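# Set the red cube beside the rightmost blue cube

## Task

Place the red cube on the table next to whichever blue cube lies further toward the robot's right. Do not move that blue cube. At the end, neither gripper may be touching any cube.

## Robot and tools

Robot: two arms, left_arm and right_arm, each with a two-finger gripper and a wrist camera. In the scene frame the origin is at table-top height, halfway between the two nominal bases. +x points out over the table, +z is up, and left_arm is on the +y side. The calibrated bases are near left_arm (-0.037, +0.271, +0.025) m and right_arm (+0.017, -0.314, +0.014) m. Each arm reports its hand pose in its own base frame. Fixed cameras and the table use the scene frame. Offsets you send are along the axes of that arm's current Hand target. The fingers point along the gripper's +z and close along its y. end_effector_position is the point between the pads, about 1 cm short of the fingertips.

execute_actions(actions, cameras): actions is a list of actions. Each action is a table of up to 15 rows, one per 1/30 s step; a shorter table repeats its last row. Every row has 14 numbers in [-1, 1] covering both arms, even if only one moves: left_arm dx, dy, dz, rx, ry, rz, opening, then right_arm the same seven. dx to rz are offsets, not poses. Every row in an action is measured from the Hand target at that action's start. Successive actions and calls add up, so sending the same offset again moves further. Scale: 1.0 is 0.6 m or 180 degrees. rx, ry, rz form a single rotation vector. Opening is absolute: +1 fully open (0.094 m), -1 shut. Sending six zeros re-requests the current Hand target. A 0 in the opening slot is itself a command, so repeat the present opening to leave a gripper alone. cameras: a list of names, ["all"], or []. Images arrive only for an empty actions list or when cameras is given.

move(target, speed, blend, opening_speed, grip_force, blocking, cameras): target is one 14-number row or a list of up to 15 such rows, in the same layout and scale. Every row is an offset from the Hand targets at the start of the move, not from the previous row. Grippers travel in straight lines, all arriving together, within 10 s total. There is no obstacle avoidance. speed: m/s, 0.002 to 2.9, default 0.25; rotation is capped at twice that in rad/s. It may be one value or one per row. blend: corner rounding in metres for lists; 0 means stop at each row. opening_speed: rate of the commanded opening per second on the -1..1 scale, at least 0.2. Use it for gentle closing. grip_force: newtons per pad, 10 to 50, one value or one per arm. It persists, and lower values close more slowly. blocking=false returns after about 0.5 s while the motion continues. Openings in the first row start at once; openings in later rows wait until that row is reached and everything is still. The result adds a "move:" line giving the ending (done, off_target, moving, held, fault) and any limits. limits=paced means the pose was clipped; limits=held means steps were withheld. done means at rest within 10 mm and 2 degrees. Neither done nor off_target tells you about contact.

wait(seconds 0 to 10): lets the scene run while the arms hold their commands, and lets a running move continue. stop(): brakes a running move, which needs some distance. zoom_image(camera, region=[x0, y0, x1, y1]): an enlarged crop of the newest image from that camera, at most 504 by 504 px, with the origin at top-left. read_manual(section="licences") returns only licence text. finished_scene(scene 1 to 3) ends the scene for good. After the call that ends scene 1, make no further calls in that reply.

Cameras: cam_head_left, cam_head_right, cam_high, cam_low, cam_left_wrist, cam_right_wrist, all 896x504. Image sides do not correspond to the arm names.

Results: per arm you get end_effector_position (m) and end_effector_quat_wxyz in the base frame. These can be a few cm off. Hand target is the last commanded pose after clipping, and the next offsets start from it. Tool commands shows the current openings. grip_measured uses the -1..1 scale; the last Joint positions entry is the opening in metres. Joint velocities may be summarised as within noise. Joint torques include gravity; torques 1 to 3 wrap at ±28 N m. Each step, a commanded orientation is clipped to within 40 degrees of the measured one. A gripper often comes to rest a few cm short of its target. Waiting does not fix this; resend zeros or add the missing offset. Very small moves may not start.

Gripping: an empty gripper reads up to about 2.5 mm too wide. On a hard part it reads up to about 3 mm narrower than the part. Squeeze ramps up below the first-touch reading and can jump to the full limit of about 50 to 64 N. To release, command an opening clearly larger than grip_measured.

Avoid: any contact between the two arms, grippers or wrist cameras, including one gripper closing on the other's fingers. The clearance check does not guard the grippers. Also avoid fast impacts and pushing far past a contact. When an arm is blocked, it keeps pressing until you command it back. Do not drop or release moving objects or let a cube fall from the table; a cube left off the table fails the task. Keep the wrist-camera cables from touching things. Do not steer a gripper close to its own base, as this can flip the shoulder. Avoid long holds with the arm stretched out or pushing toward poses it cannot reach. Motors warn at 75 °C, the arm folds and idles at 90 °C, and it collapses at 100 °C. Loose objects may occasionally be nudged by outside pushes.

Each tool is called by a JSON object that holds its "name" and its "arguments", one argument or row to a line.

## Session

{"name": "execute_actions", "arguments": {
  "actions": []
}}

Scene clock: 0.00 s.
left_arm: end_effector_position=(+0.3993, -0.0016, +0.1059) grip_measured=+1.000 end_effector_quat_wxyz=(+0.600, -0.002, +0.800, +0.019) | right_arm: end_effector_position=(+0.3909, -0.0252, +0.1069) grip_measured=+1.000 end_effector_quat_wxyz=(+0.575, +0.082, +0.809, -0.086)
Joint positions: left_arm=[-0.037 1.549 0.348 0.918 -0.068 0.009 0.094] | right_arm=[0.071 1.484 0.375 0.763 0.304 0.06 0.094]
Joint velocities: within noise
Joint torques (N m): no reading
Heat: left arm: 30 °C; right arm: 25 °C.
Hand target: left_arm +0.4005, -0.0016, +0.1091; +0.603, -0.002, +0.798, +0.019 | right_arm +0.3913, -0.0254, +0.1078; +0.575, +0.083, +0.810, -0.087
Tool commands: left_gripper/opening=+1.0 right_gripper/opening=+1.0
camera_calibration:
cam_left_wrist: T_world_to_cam=[[0.0954381, -0.989932, -0.104528, -0.0141956], [-0.549484, 0.0351684, -0.834764, 0.340258], [0.830036, 0.137105, -0.540595, -0.170428], [0, 0, 0, 1]] pos_world=[0.329783, -0.00265254, 0.190419]
cam_right_wrist: T_world_to_cam=[[-0.197203, -0.980156, 0.020121, 0.0563012], [-0.577544, 0.0995658, -0.810265, 0.346181], [0.792183, -0.171407, -0.585718, -0.147331], [0, 0, 0, 1]] pos_world=[0.327751, -0.00453747, 0.193071]

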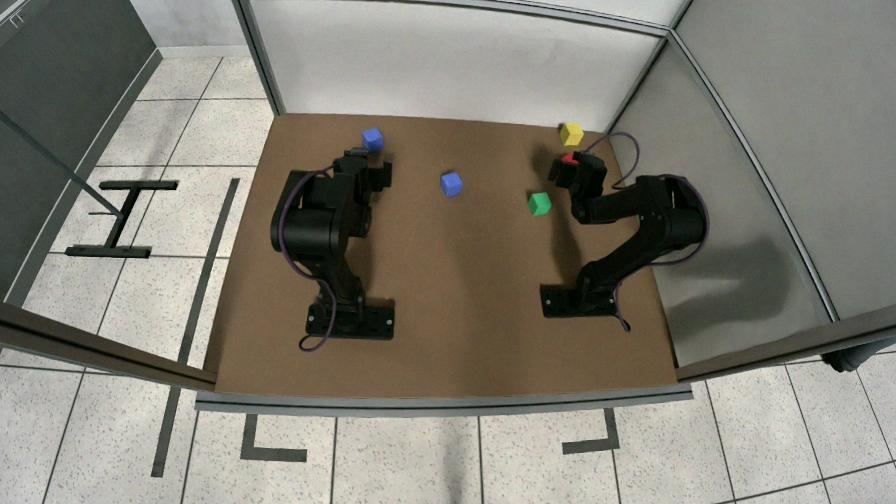

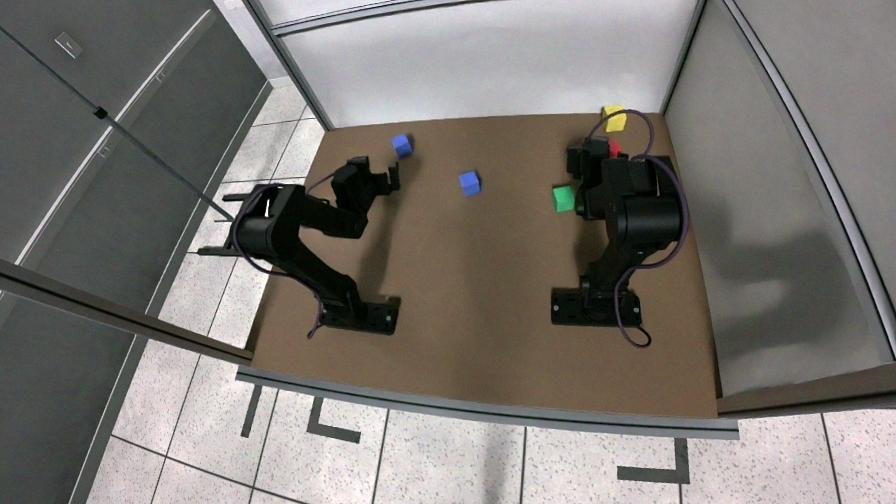

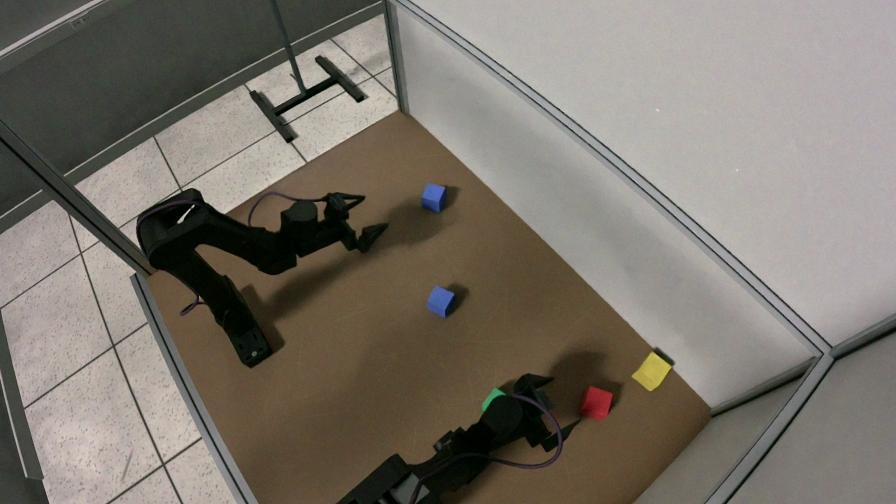

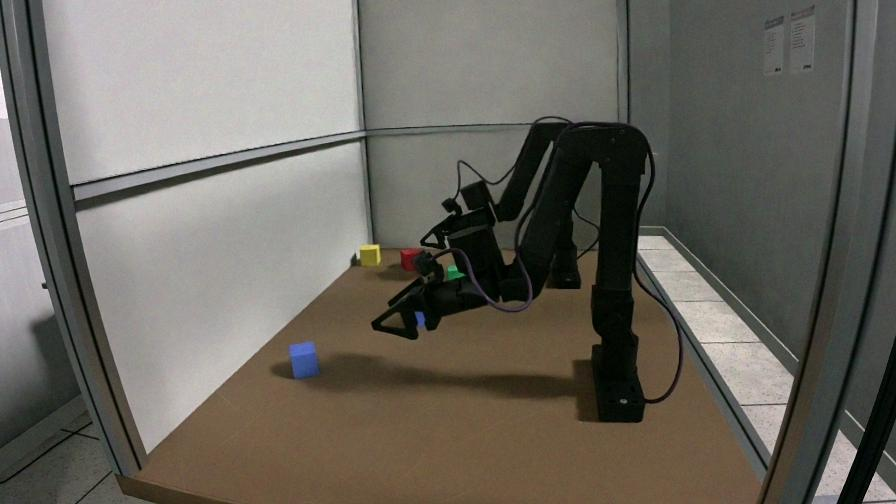

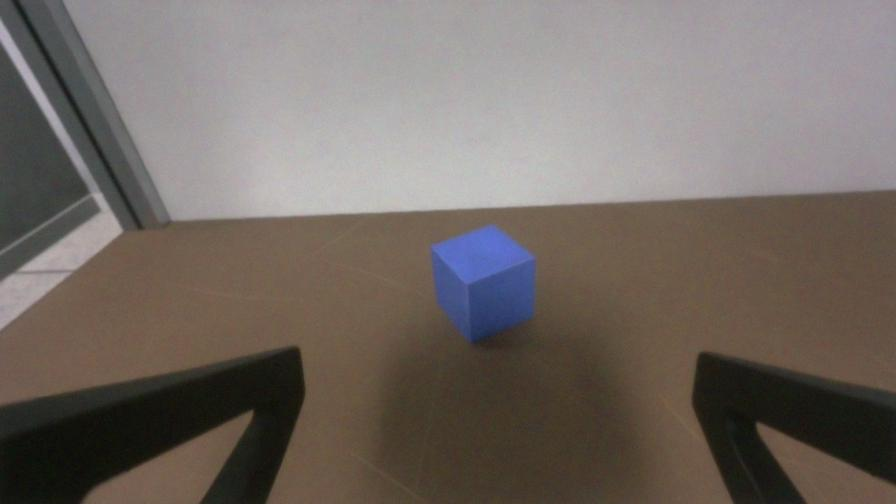

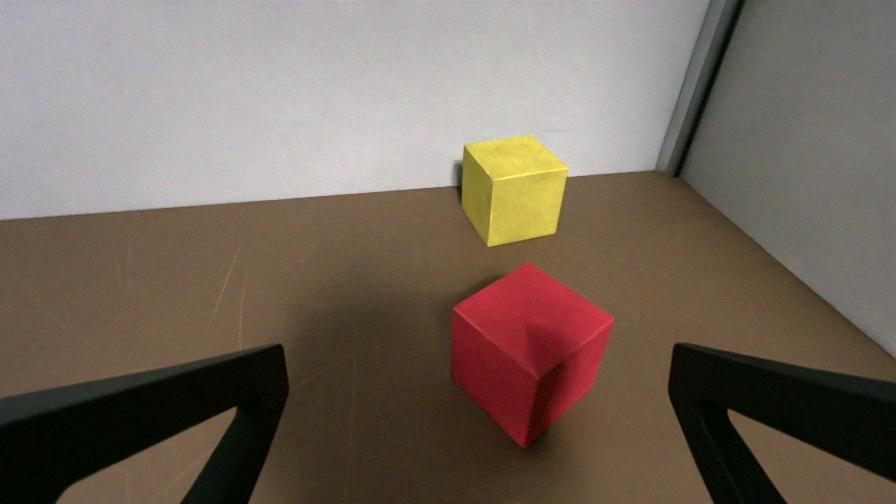

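{"name": "move", "arguments": {
  "target": [0,0,0,0,0,0,1,-0.0175,-0.1145,0.1,-0.1765,0.217,-0.146,1],
  "cameras": ["cam_right_wrist","cam_high"]
}}

Scene clock: 35.27 s.
left_arm: end_effector_position=(+0.3993, -0.0016, +0.1059) grip_measured=+1.000 end_effector_quat_wxyz=(+0.600, -0.002, +0.800, +0.019) | right_arm: end_effector_position=(+0.4301, -0.1058, +0.1005) grip_measured=+1.000 end_effector_quat_wxyz=(+0.243, -0.226, +0.943, +0.034)
Joint positions: left_arm=[-0.037 1.549 0.348 0.918 -0.068 0.009 0.094] | right_arm=[-0.375 1.887 1.467 -0.774 -0.329 -0.782 0.094]
Joint torques (N m): left_arm=[0.06 -5.76 5.01 1.89 -0.03 0.01] | right_arm=[-0.5 -8.1 8.2 0.51 -0.32 -0.15]
Heat: left arm: 31 °C; right arm: 29 °C.
Hand target: left_arm +0.4005, -0.0016, +0.1091; +0.603, -0.002, +0.798, +0.019 | right_arm +0.4337, -0.1066, +0.1015; +0.244, -0.230, +0.941, +0.040
Off the commanded pose: left_arm 0.003 m, 0 deg | right_arm 0.004 m, 1 deg.
move: done
camera_calibration:
cam_right_wrist: T_world_to_cam=[[0.450971, -0.892532, 0.00333349, -0.28265], [-0.874759, -0.442726, -0.196952, 0.380511], [0.177262, 0.0859039, -0.980407, 0.135494], [0, 0, 0, 1]] pos_world=[0.436304, -0.0954514, 0.208724]
Images, in order (width x height): cam_high 896x504, cam_right_wrist 896x504.

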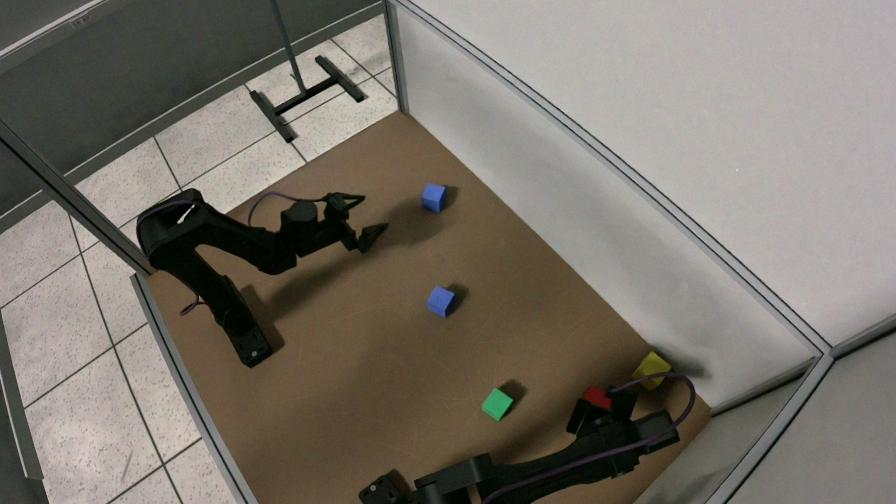

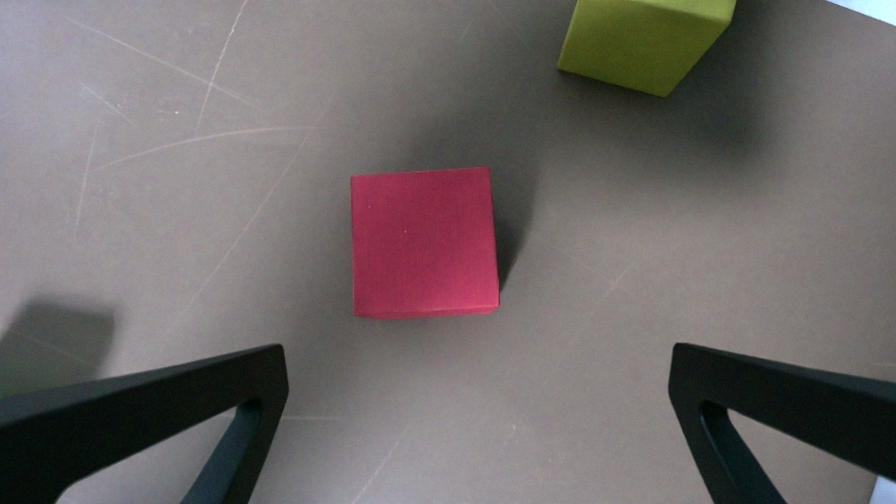

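{"name": "move", "arguments": {
  "target": [
    [0,0,0,0,0,0,1,0.001,0.026,0.17,0,0,0,1],
    [0,0,0,0,0,0,1,0.001,0.026,0.17,0,0,0,-0.2],
    [0,0,0,0,0,0,1,-0.095,0.019,-0.006,0,0,0,-0.2]
  ],
  "opening_speed": 2,
  "cameras": ["cam_right_wrist","cam_head_right","cam_low"]
}}

Scene clock: 49.90 s.
left_arm: end_effector_position=(+0.3993, -0.0016, +0.1059) grip_measured=+1.000 end_effector_quat_wxyz=(+0.600, -0.002, +0.800, +0.019) | right_arm: end_effector_position=(+0.4689, -0.0734, +0.1217) grip_measured=+0.051 end_effector_quat_wxyz=(+0.235, -0.232, +0.943, +0.040)
Joint positions: left_arm=[-0.037 1.549 0.348 0.918 -0.068 0.009 0.094] | right_arm=[-0.268 1.992 1.701 -0.892 -0.294 -0.692 0.049]
Joint torques (N m): left_arm=[0.06 -5.76 5.01 1.89 -0.03 0.02] | right_arm=[-0.34 -11.51 7.6 0.59 -0.21 0.01]
Heat: left arm: 32 °C; right arm: 30 °C.
Hand target: left_arm +0.4005, -0.0016, +0.1091; +0.603, -0.002, +0.798, +0.019 | right_arm +0.4711, -0.0737, +0.1313; +0.243, -0.230, +0.941, +0.040
Off the commanded pose: left_arm 0.003 m, 0 deg | right_arm 0.010 m, 1 deg.
move: done
camera_calibration:
cam_right_wrist: T_world_to_cam=[[0.464528, -0.885518, -0.00844877, -0.275815], [-0.87104, -0.455171, -0.184684, 0.42881], [0.159696, 0.0931504, -0.982762, 0.155658], [0, 0, 0, 1]] pos_world=[0.476776, -0.0635572, 0.229839]
Images, in order (width x height): cam_head_right 896x504, cam_low 896x504, cam_right_wrist 896x504.

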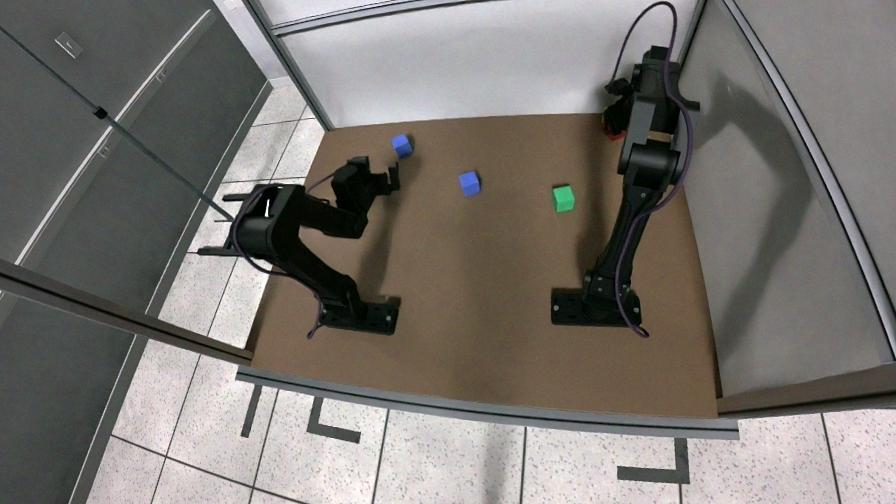

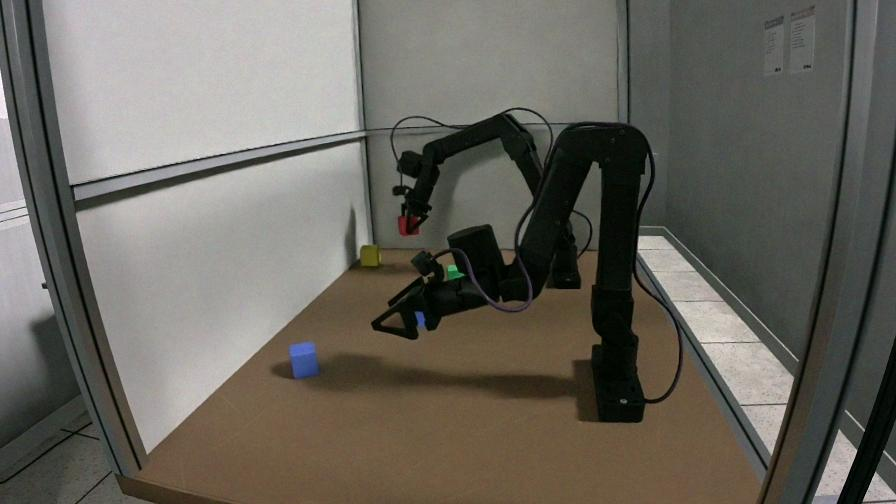

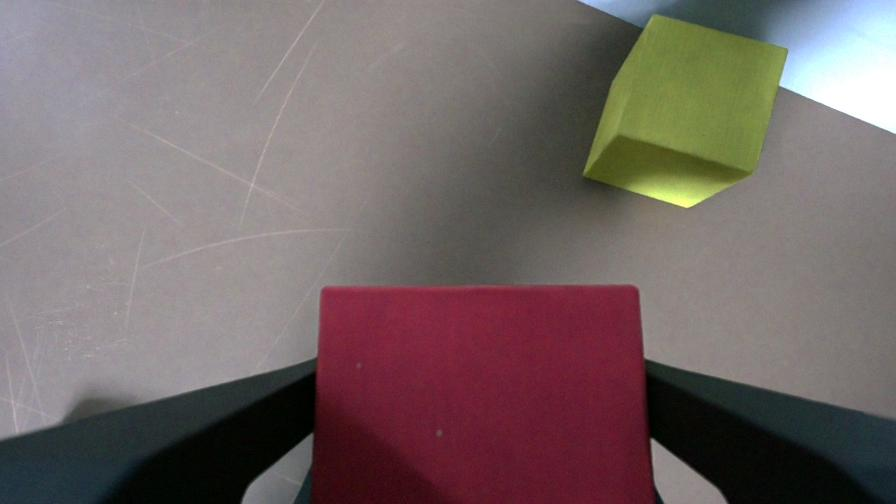

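{"name": "move", "arguments": {
  "target": [0,0,0,0,0,0,1,0.0017,0.585,0.014,-0.0863,-0.0067,-0.158,-0.2],
  "speed": 0.4,
  "cameras": ["cam_right_wrist","cam_head_right","cam_head_left"]
}}

Scene clock: 56.67 s.
left_arm: end_effector_position=(+0.3993, -0.0016, +0.1059) grip_measured=+1.000 end_effector_quat_wxyz=(+0.600, -0.002, +0.800, +0.019) | right_arm: end_effector_position=(+0.3129, +0.2406, +0.1077) grip_measured=+0.051 end_effector_quat_wxyz=(+0.214, -0.490, +0.839, +0.105)
Joint positions: left_arm=[-0.037 1.549 0.348 0.918 -0.068 0.009 0.094] | right_arm=[0.567 1.645 1.202 -0.682 -0.189 -0.447 0.049]
Joint torques (N m): left_arm=[0.05 -5.78 5.01 1.89 -0.03 0.02] | right_arm=[-0.39 -8.21 5.56 0.93 -0.13 0.07]
Heat: left arm: 32 °C; right arm: 30 °C.
Hand target: left_arm +0.4005, -0.0016, +0.1091; +0.603, -0.002, +0.798, +0.019 | right_arm +0.3155, +0.2404, +0.1104; +0.223, -0.483, +0.840, +0.107
Off the commanded pose: left_arm 0.003 m, 0 deg | right_arm 0.004 m, 1 deg.
move: done
camera_calibration:
cam_right_wrist: T_world_to_cam=[[0.871416, -0.490442, -0.0100118, -0.147522], [-0.48365, -0.855579, -0.184573, 0.40839], [0.0819567, 0.165682, -0.982768, 0.144326], [0, 0, 0, 1]] pos_world=[0.314242, 0.253147, 0.21574]
Images, in order (width x height): cam_head_left 896x504, cam_head_right 896x504, cam_right_wrist 896x504.

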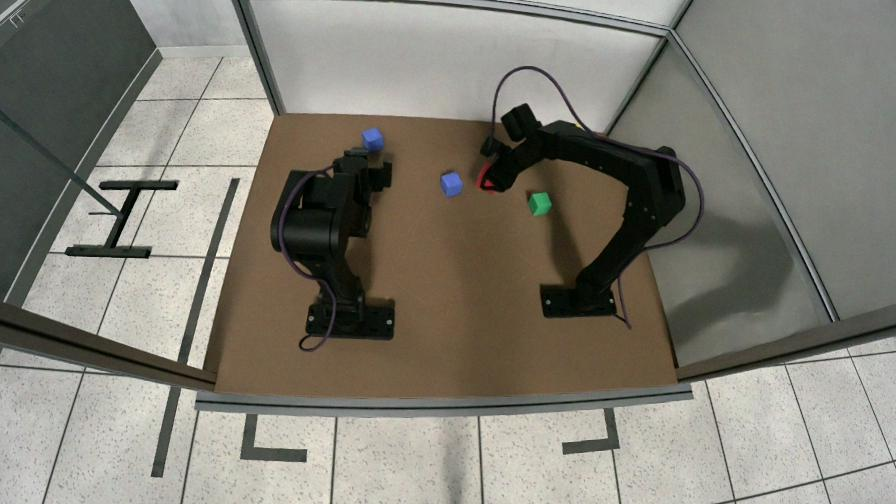

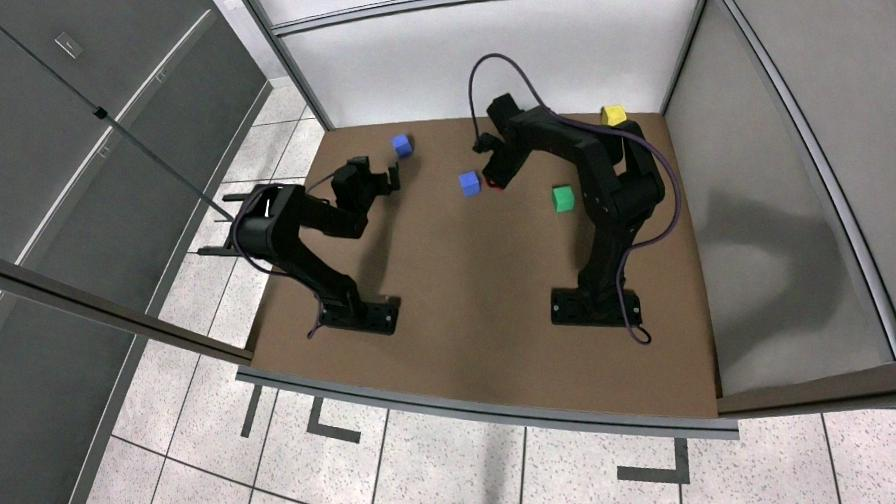

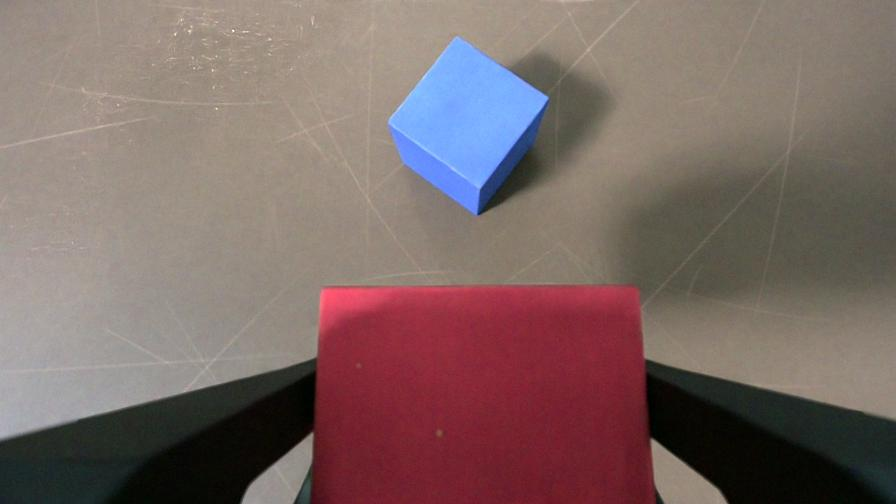

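{"name": "move", "arguments": {
  "target": [
    [0,0,0,0,0,0,1,0.0362,0.0047,0.168,0,0,0,-0.2],
    [0,0,0,0,0,0,1,0.0362,0.0047,0.168,0,0,0,0.7],
    [0,0,0,0,0,0,1,0.0362,0.0047,-0.01,0,0,0,0.7]
  ],
  "opening_speed": 1.5,
  "speed": [0.15, 0.15, 0.25],
  "cameras": ["cam_right_wrist"]
}}

Scene clock: 69.17 s.
left_arm: end_effector_position=(+0.3993, -0.0016, +0.1059) grip_measured=+1.000 end_effector_quat_wxyz=(+0.600, -0.002, +0.800, +0.019) | right_arm: end_effector_position=(+0.2999, +0.2205, +0.0959) grip_measured=+0.698 end_effector_quat_wxyz=(+0.215, -0.480, +0.845, +0.101)
Joint positions: left_arm=[-0.037 1.549 0.348 0.918 -0.068 0.009 0.094] | right_arm=[0.541 1.571 1.077 -0.632 -0.188 -0.45 0.08]
Joint torques (N m): left_arm=[0.06 -5.78 5 1.89 -0.03 0.01] | right_arm=[-0.29 -7.39 7.72 0.66 -0.24 -0.12]
Heat: left arm: 32 °C; right arm: 29 °C.
Hand target: left_arm +0.4005, -0.0016, +0.1091; +0.603, -0.002, +0.798, +0.019 | right_arm +0.3020, +0.2229, +0.1052; +0.223, -0.483, +0.840, +0.107
Off the commanded pose: left_arm 0.003 m, 0 deg | right_arm 0.010 m, 1 deg.
move: done
camera_calibration:
cam_right_wrist: T_world_to_cam=[[0.85896, -0.511982, -0.00788336, -0.137945], [-0.504549, -0.843665, -0.183467, 0.386245], [0.0872807, 0.161568, -0.982994, 0.136586], [0, 0, 0, 1]] pos_world=[0.301447, 0.233168, 0.204039]
Images, in order (width x height): cam_right_wrist 896x504.

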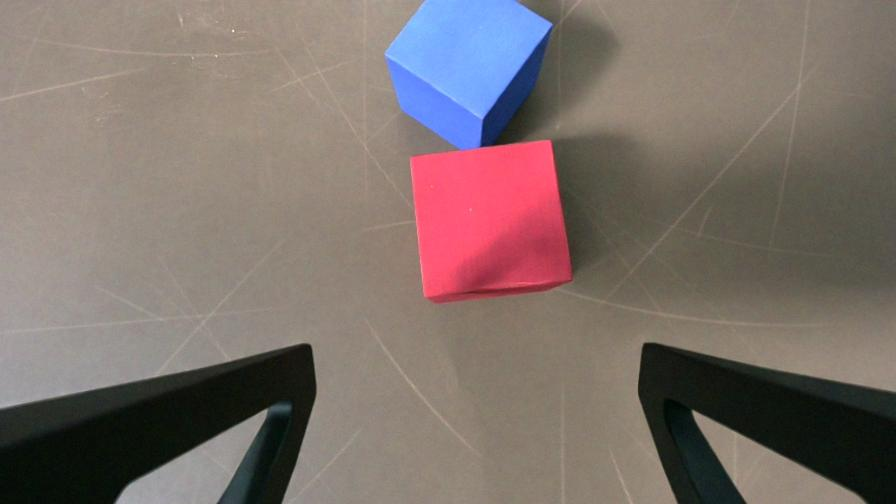

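{"name": "finished_scene", "arguments": {
  "scene": 2
}}

The scene is finished: the task was done.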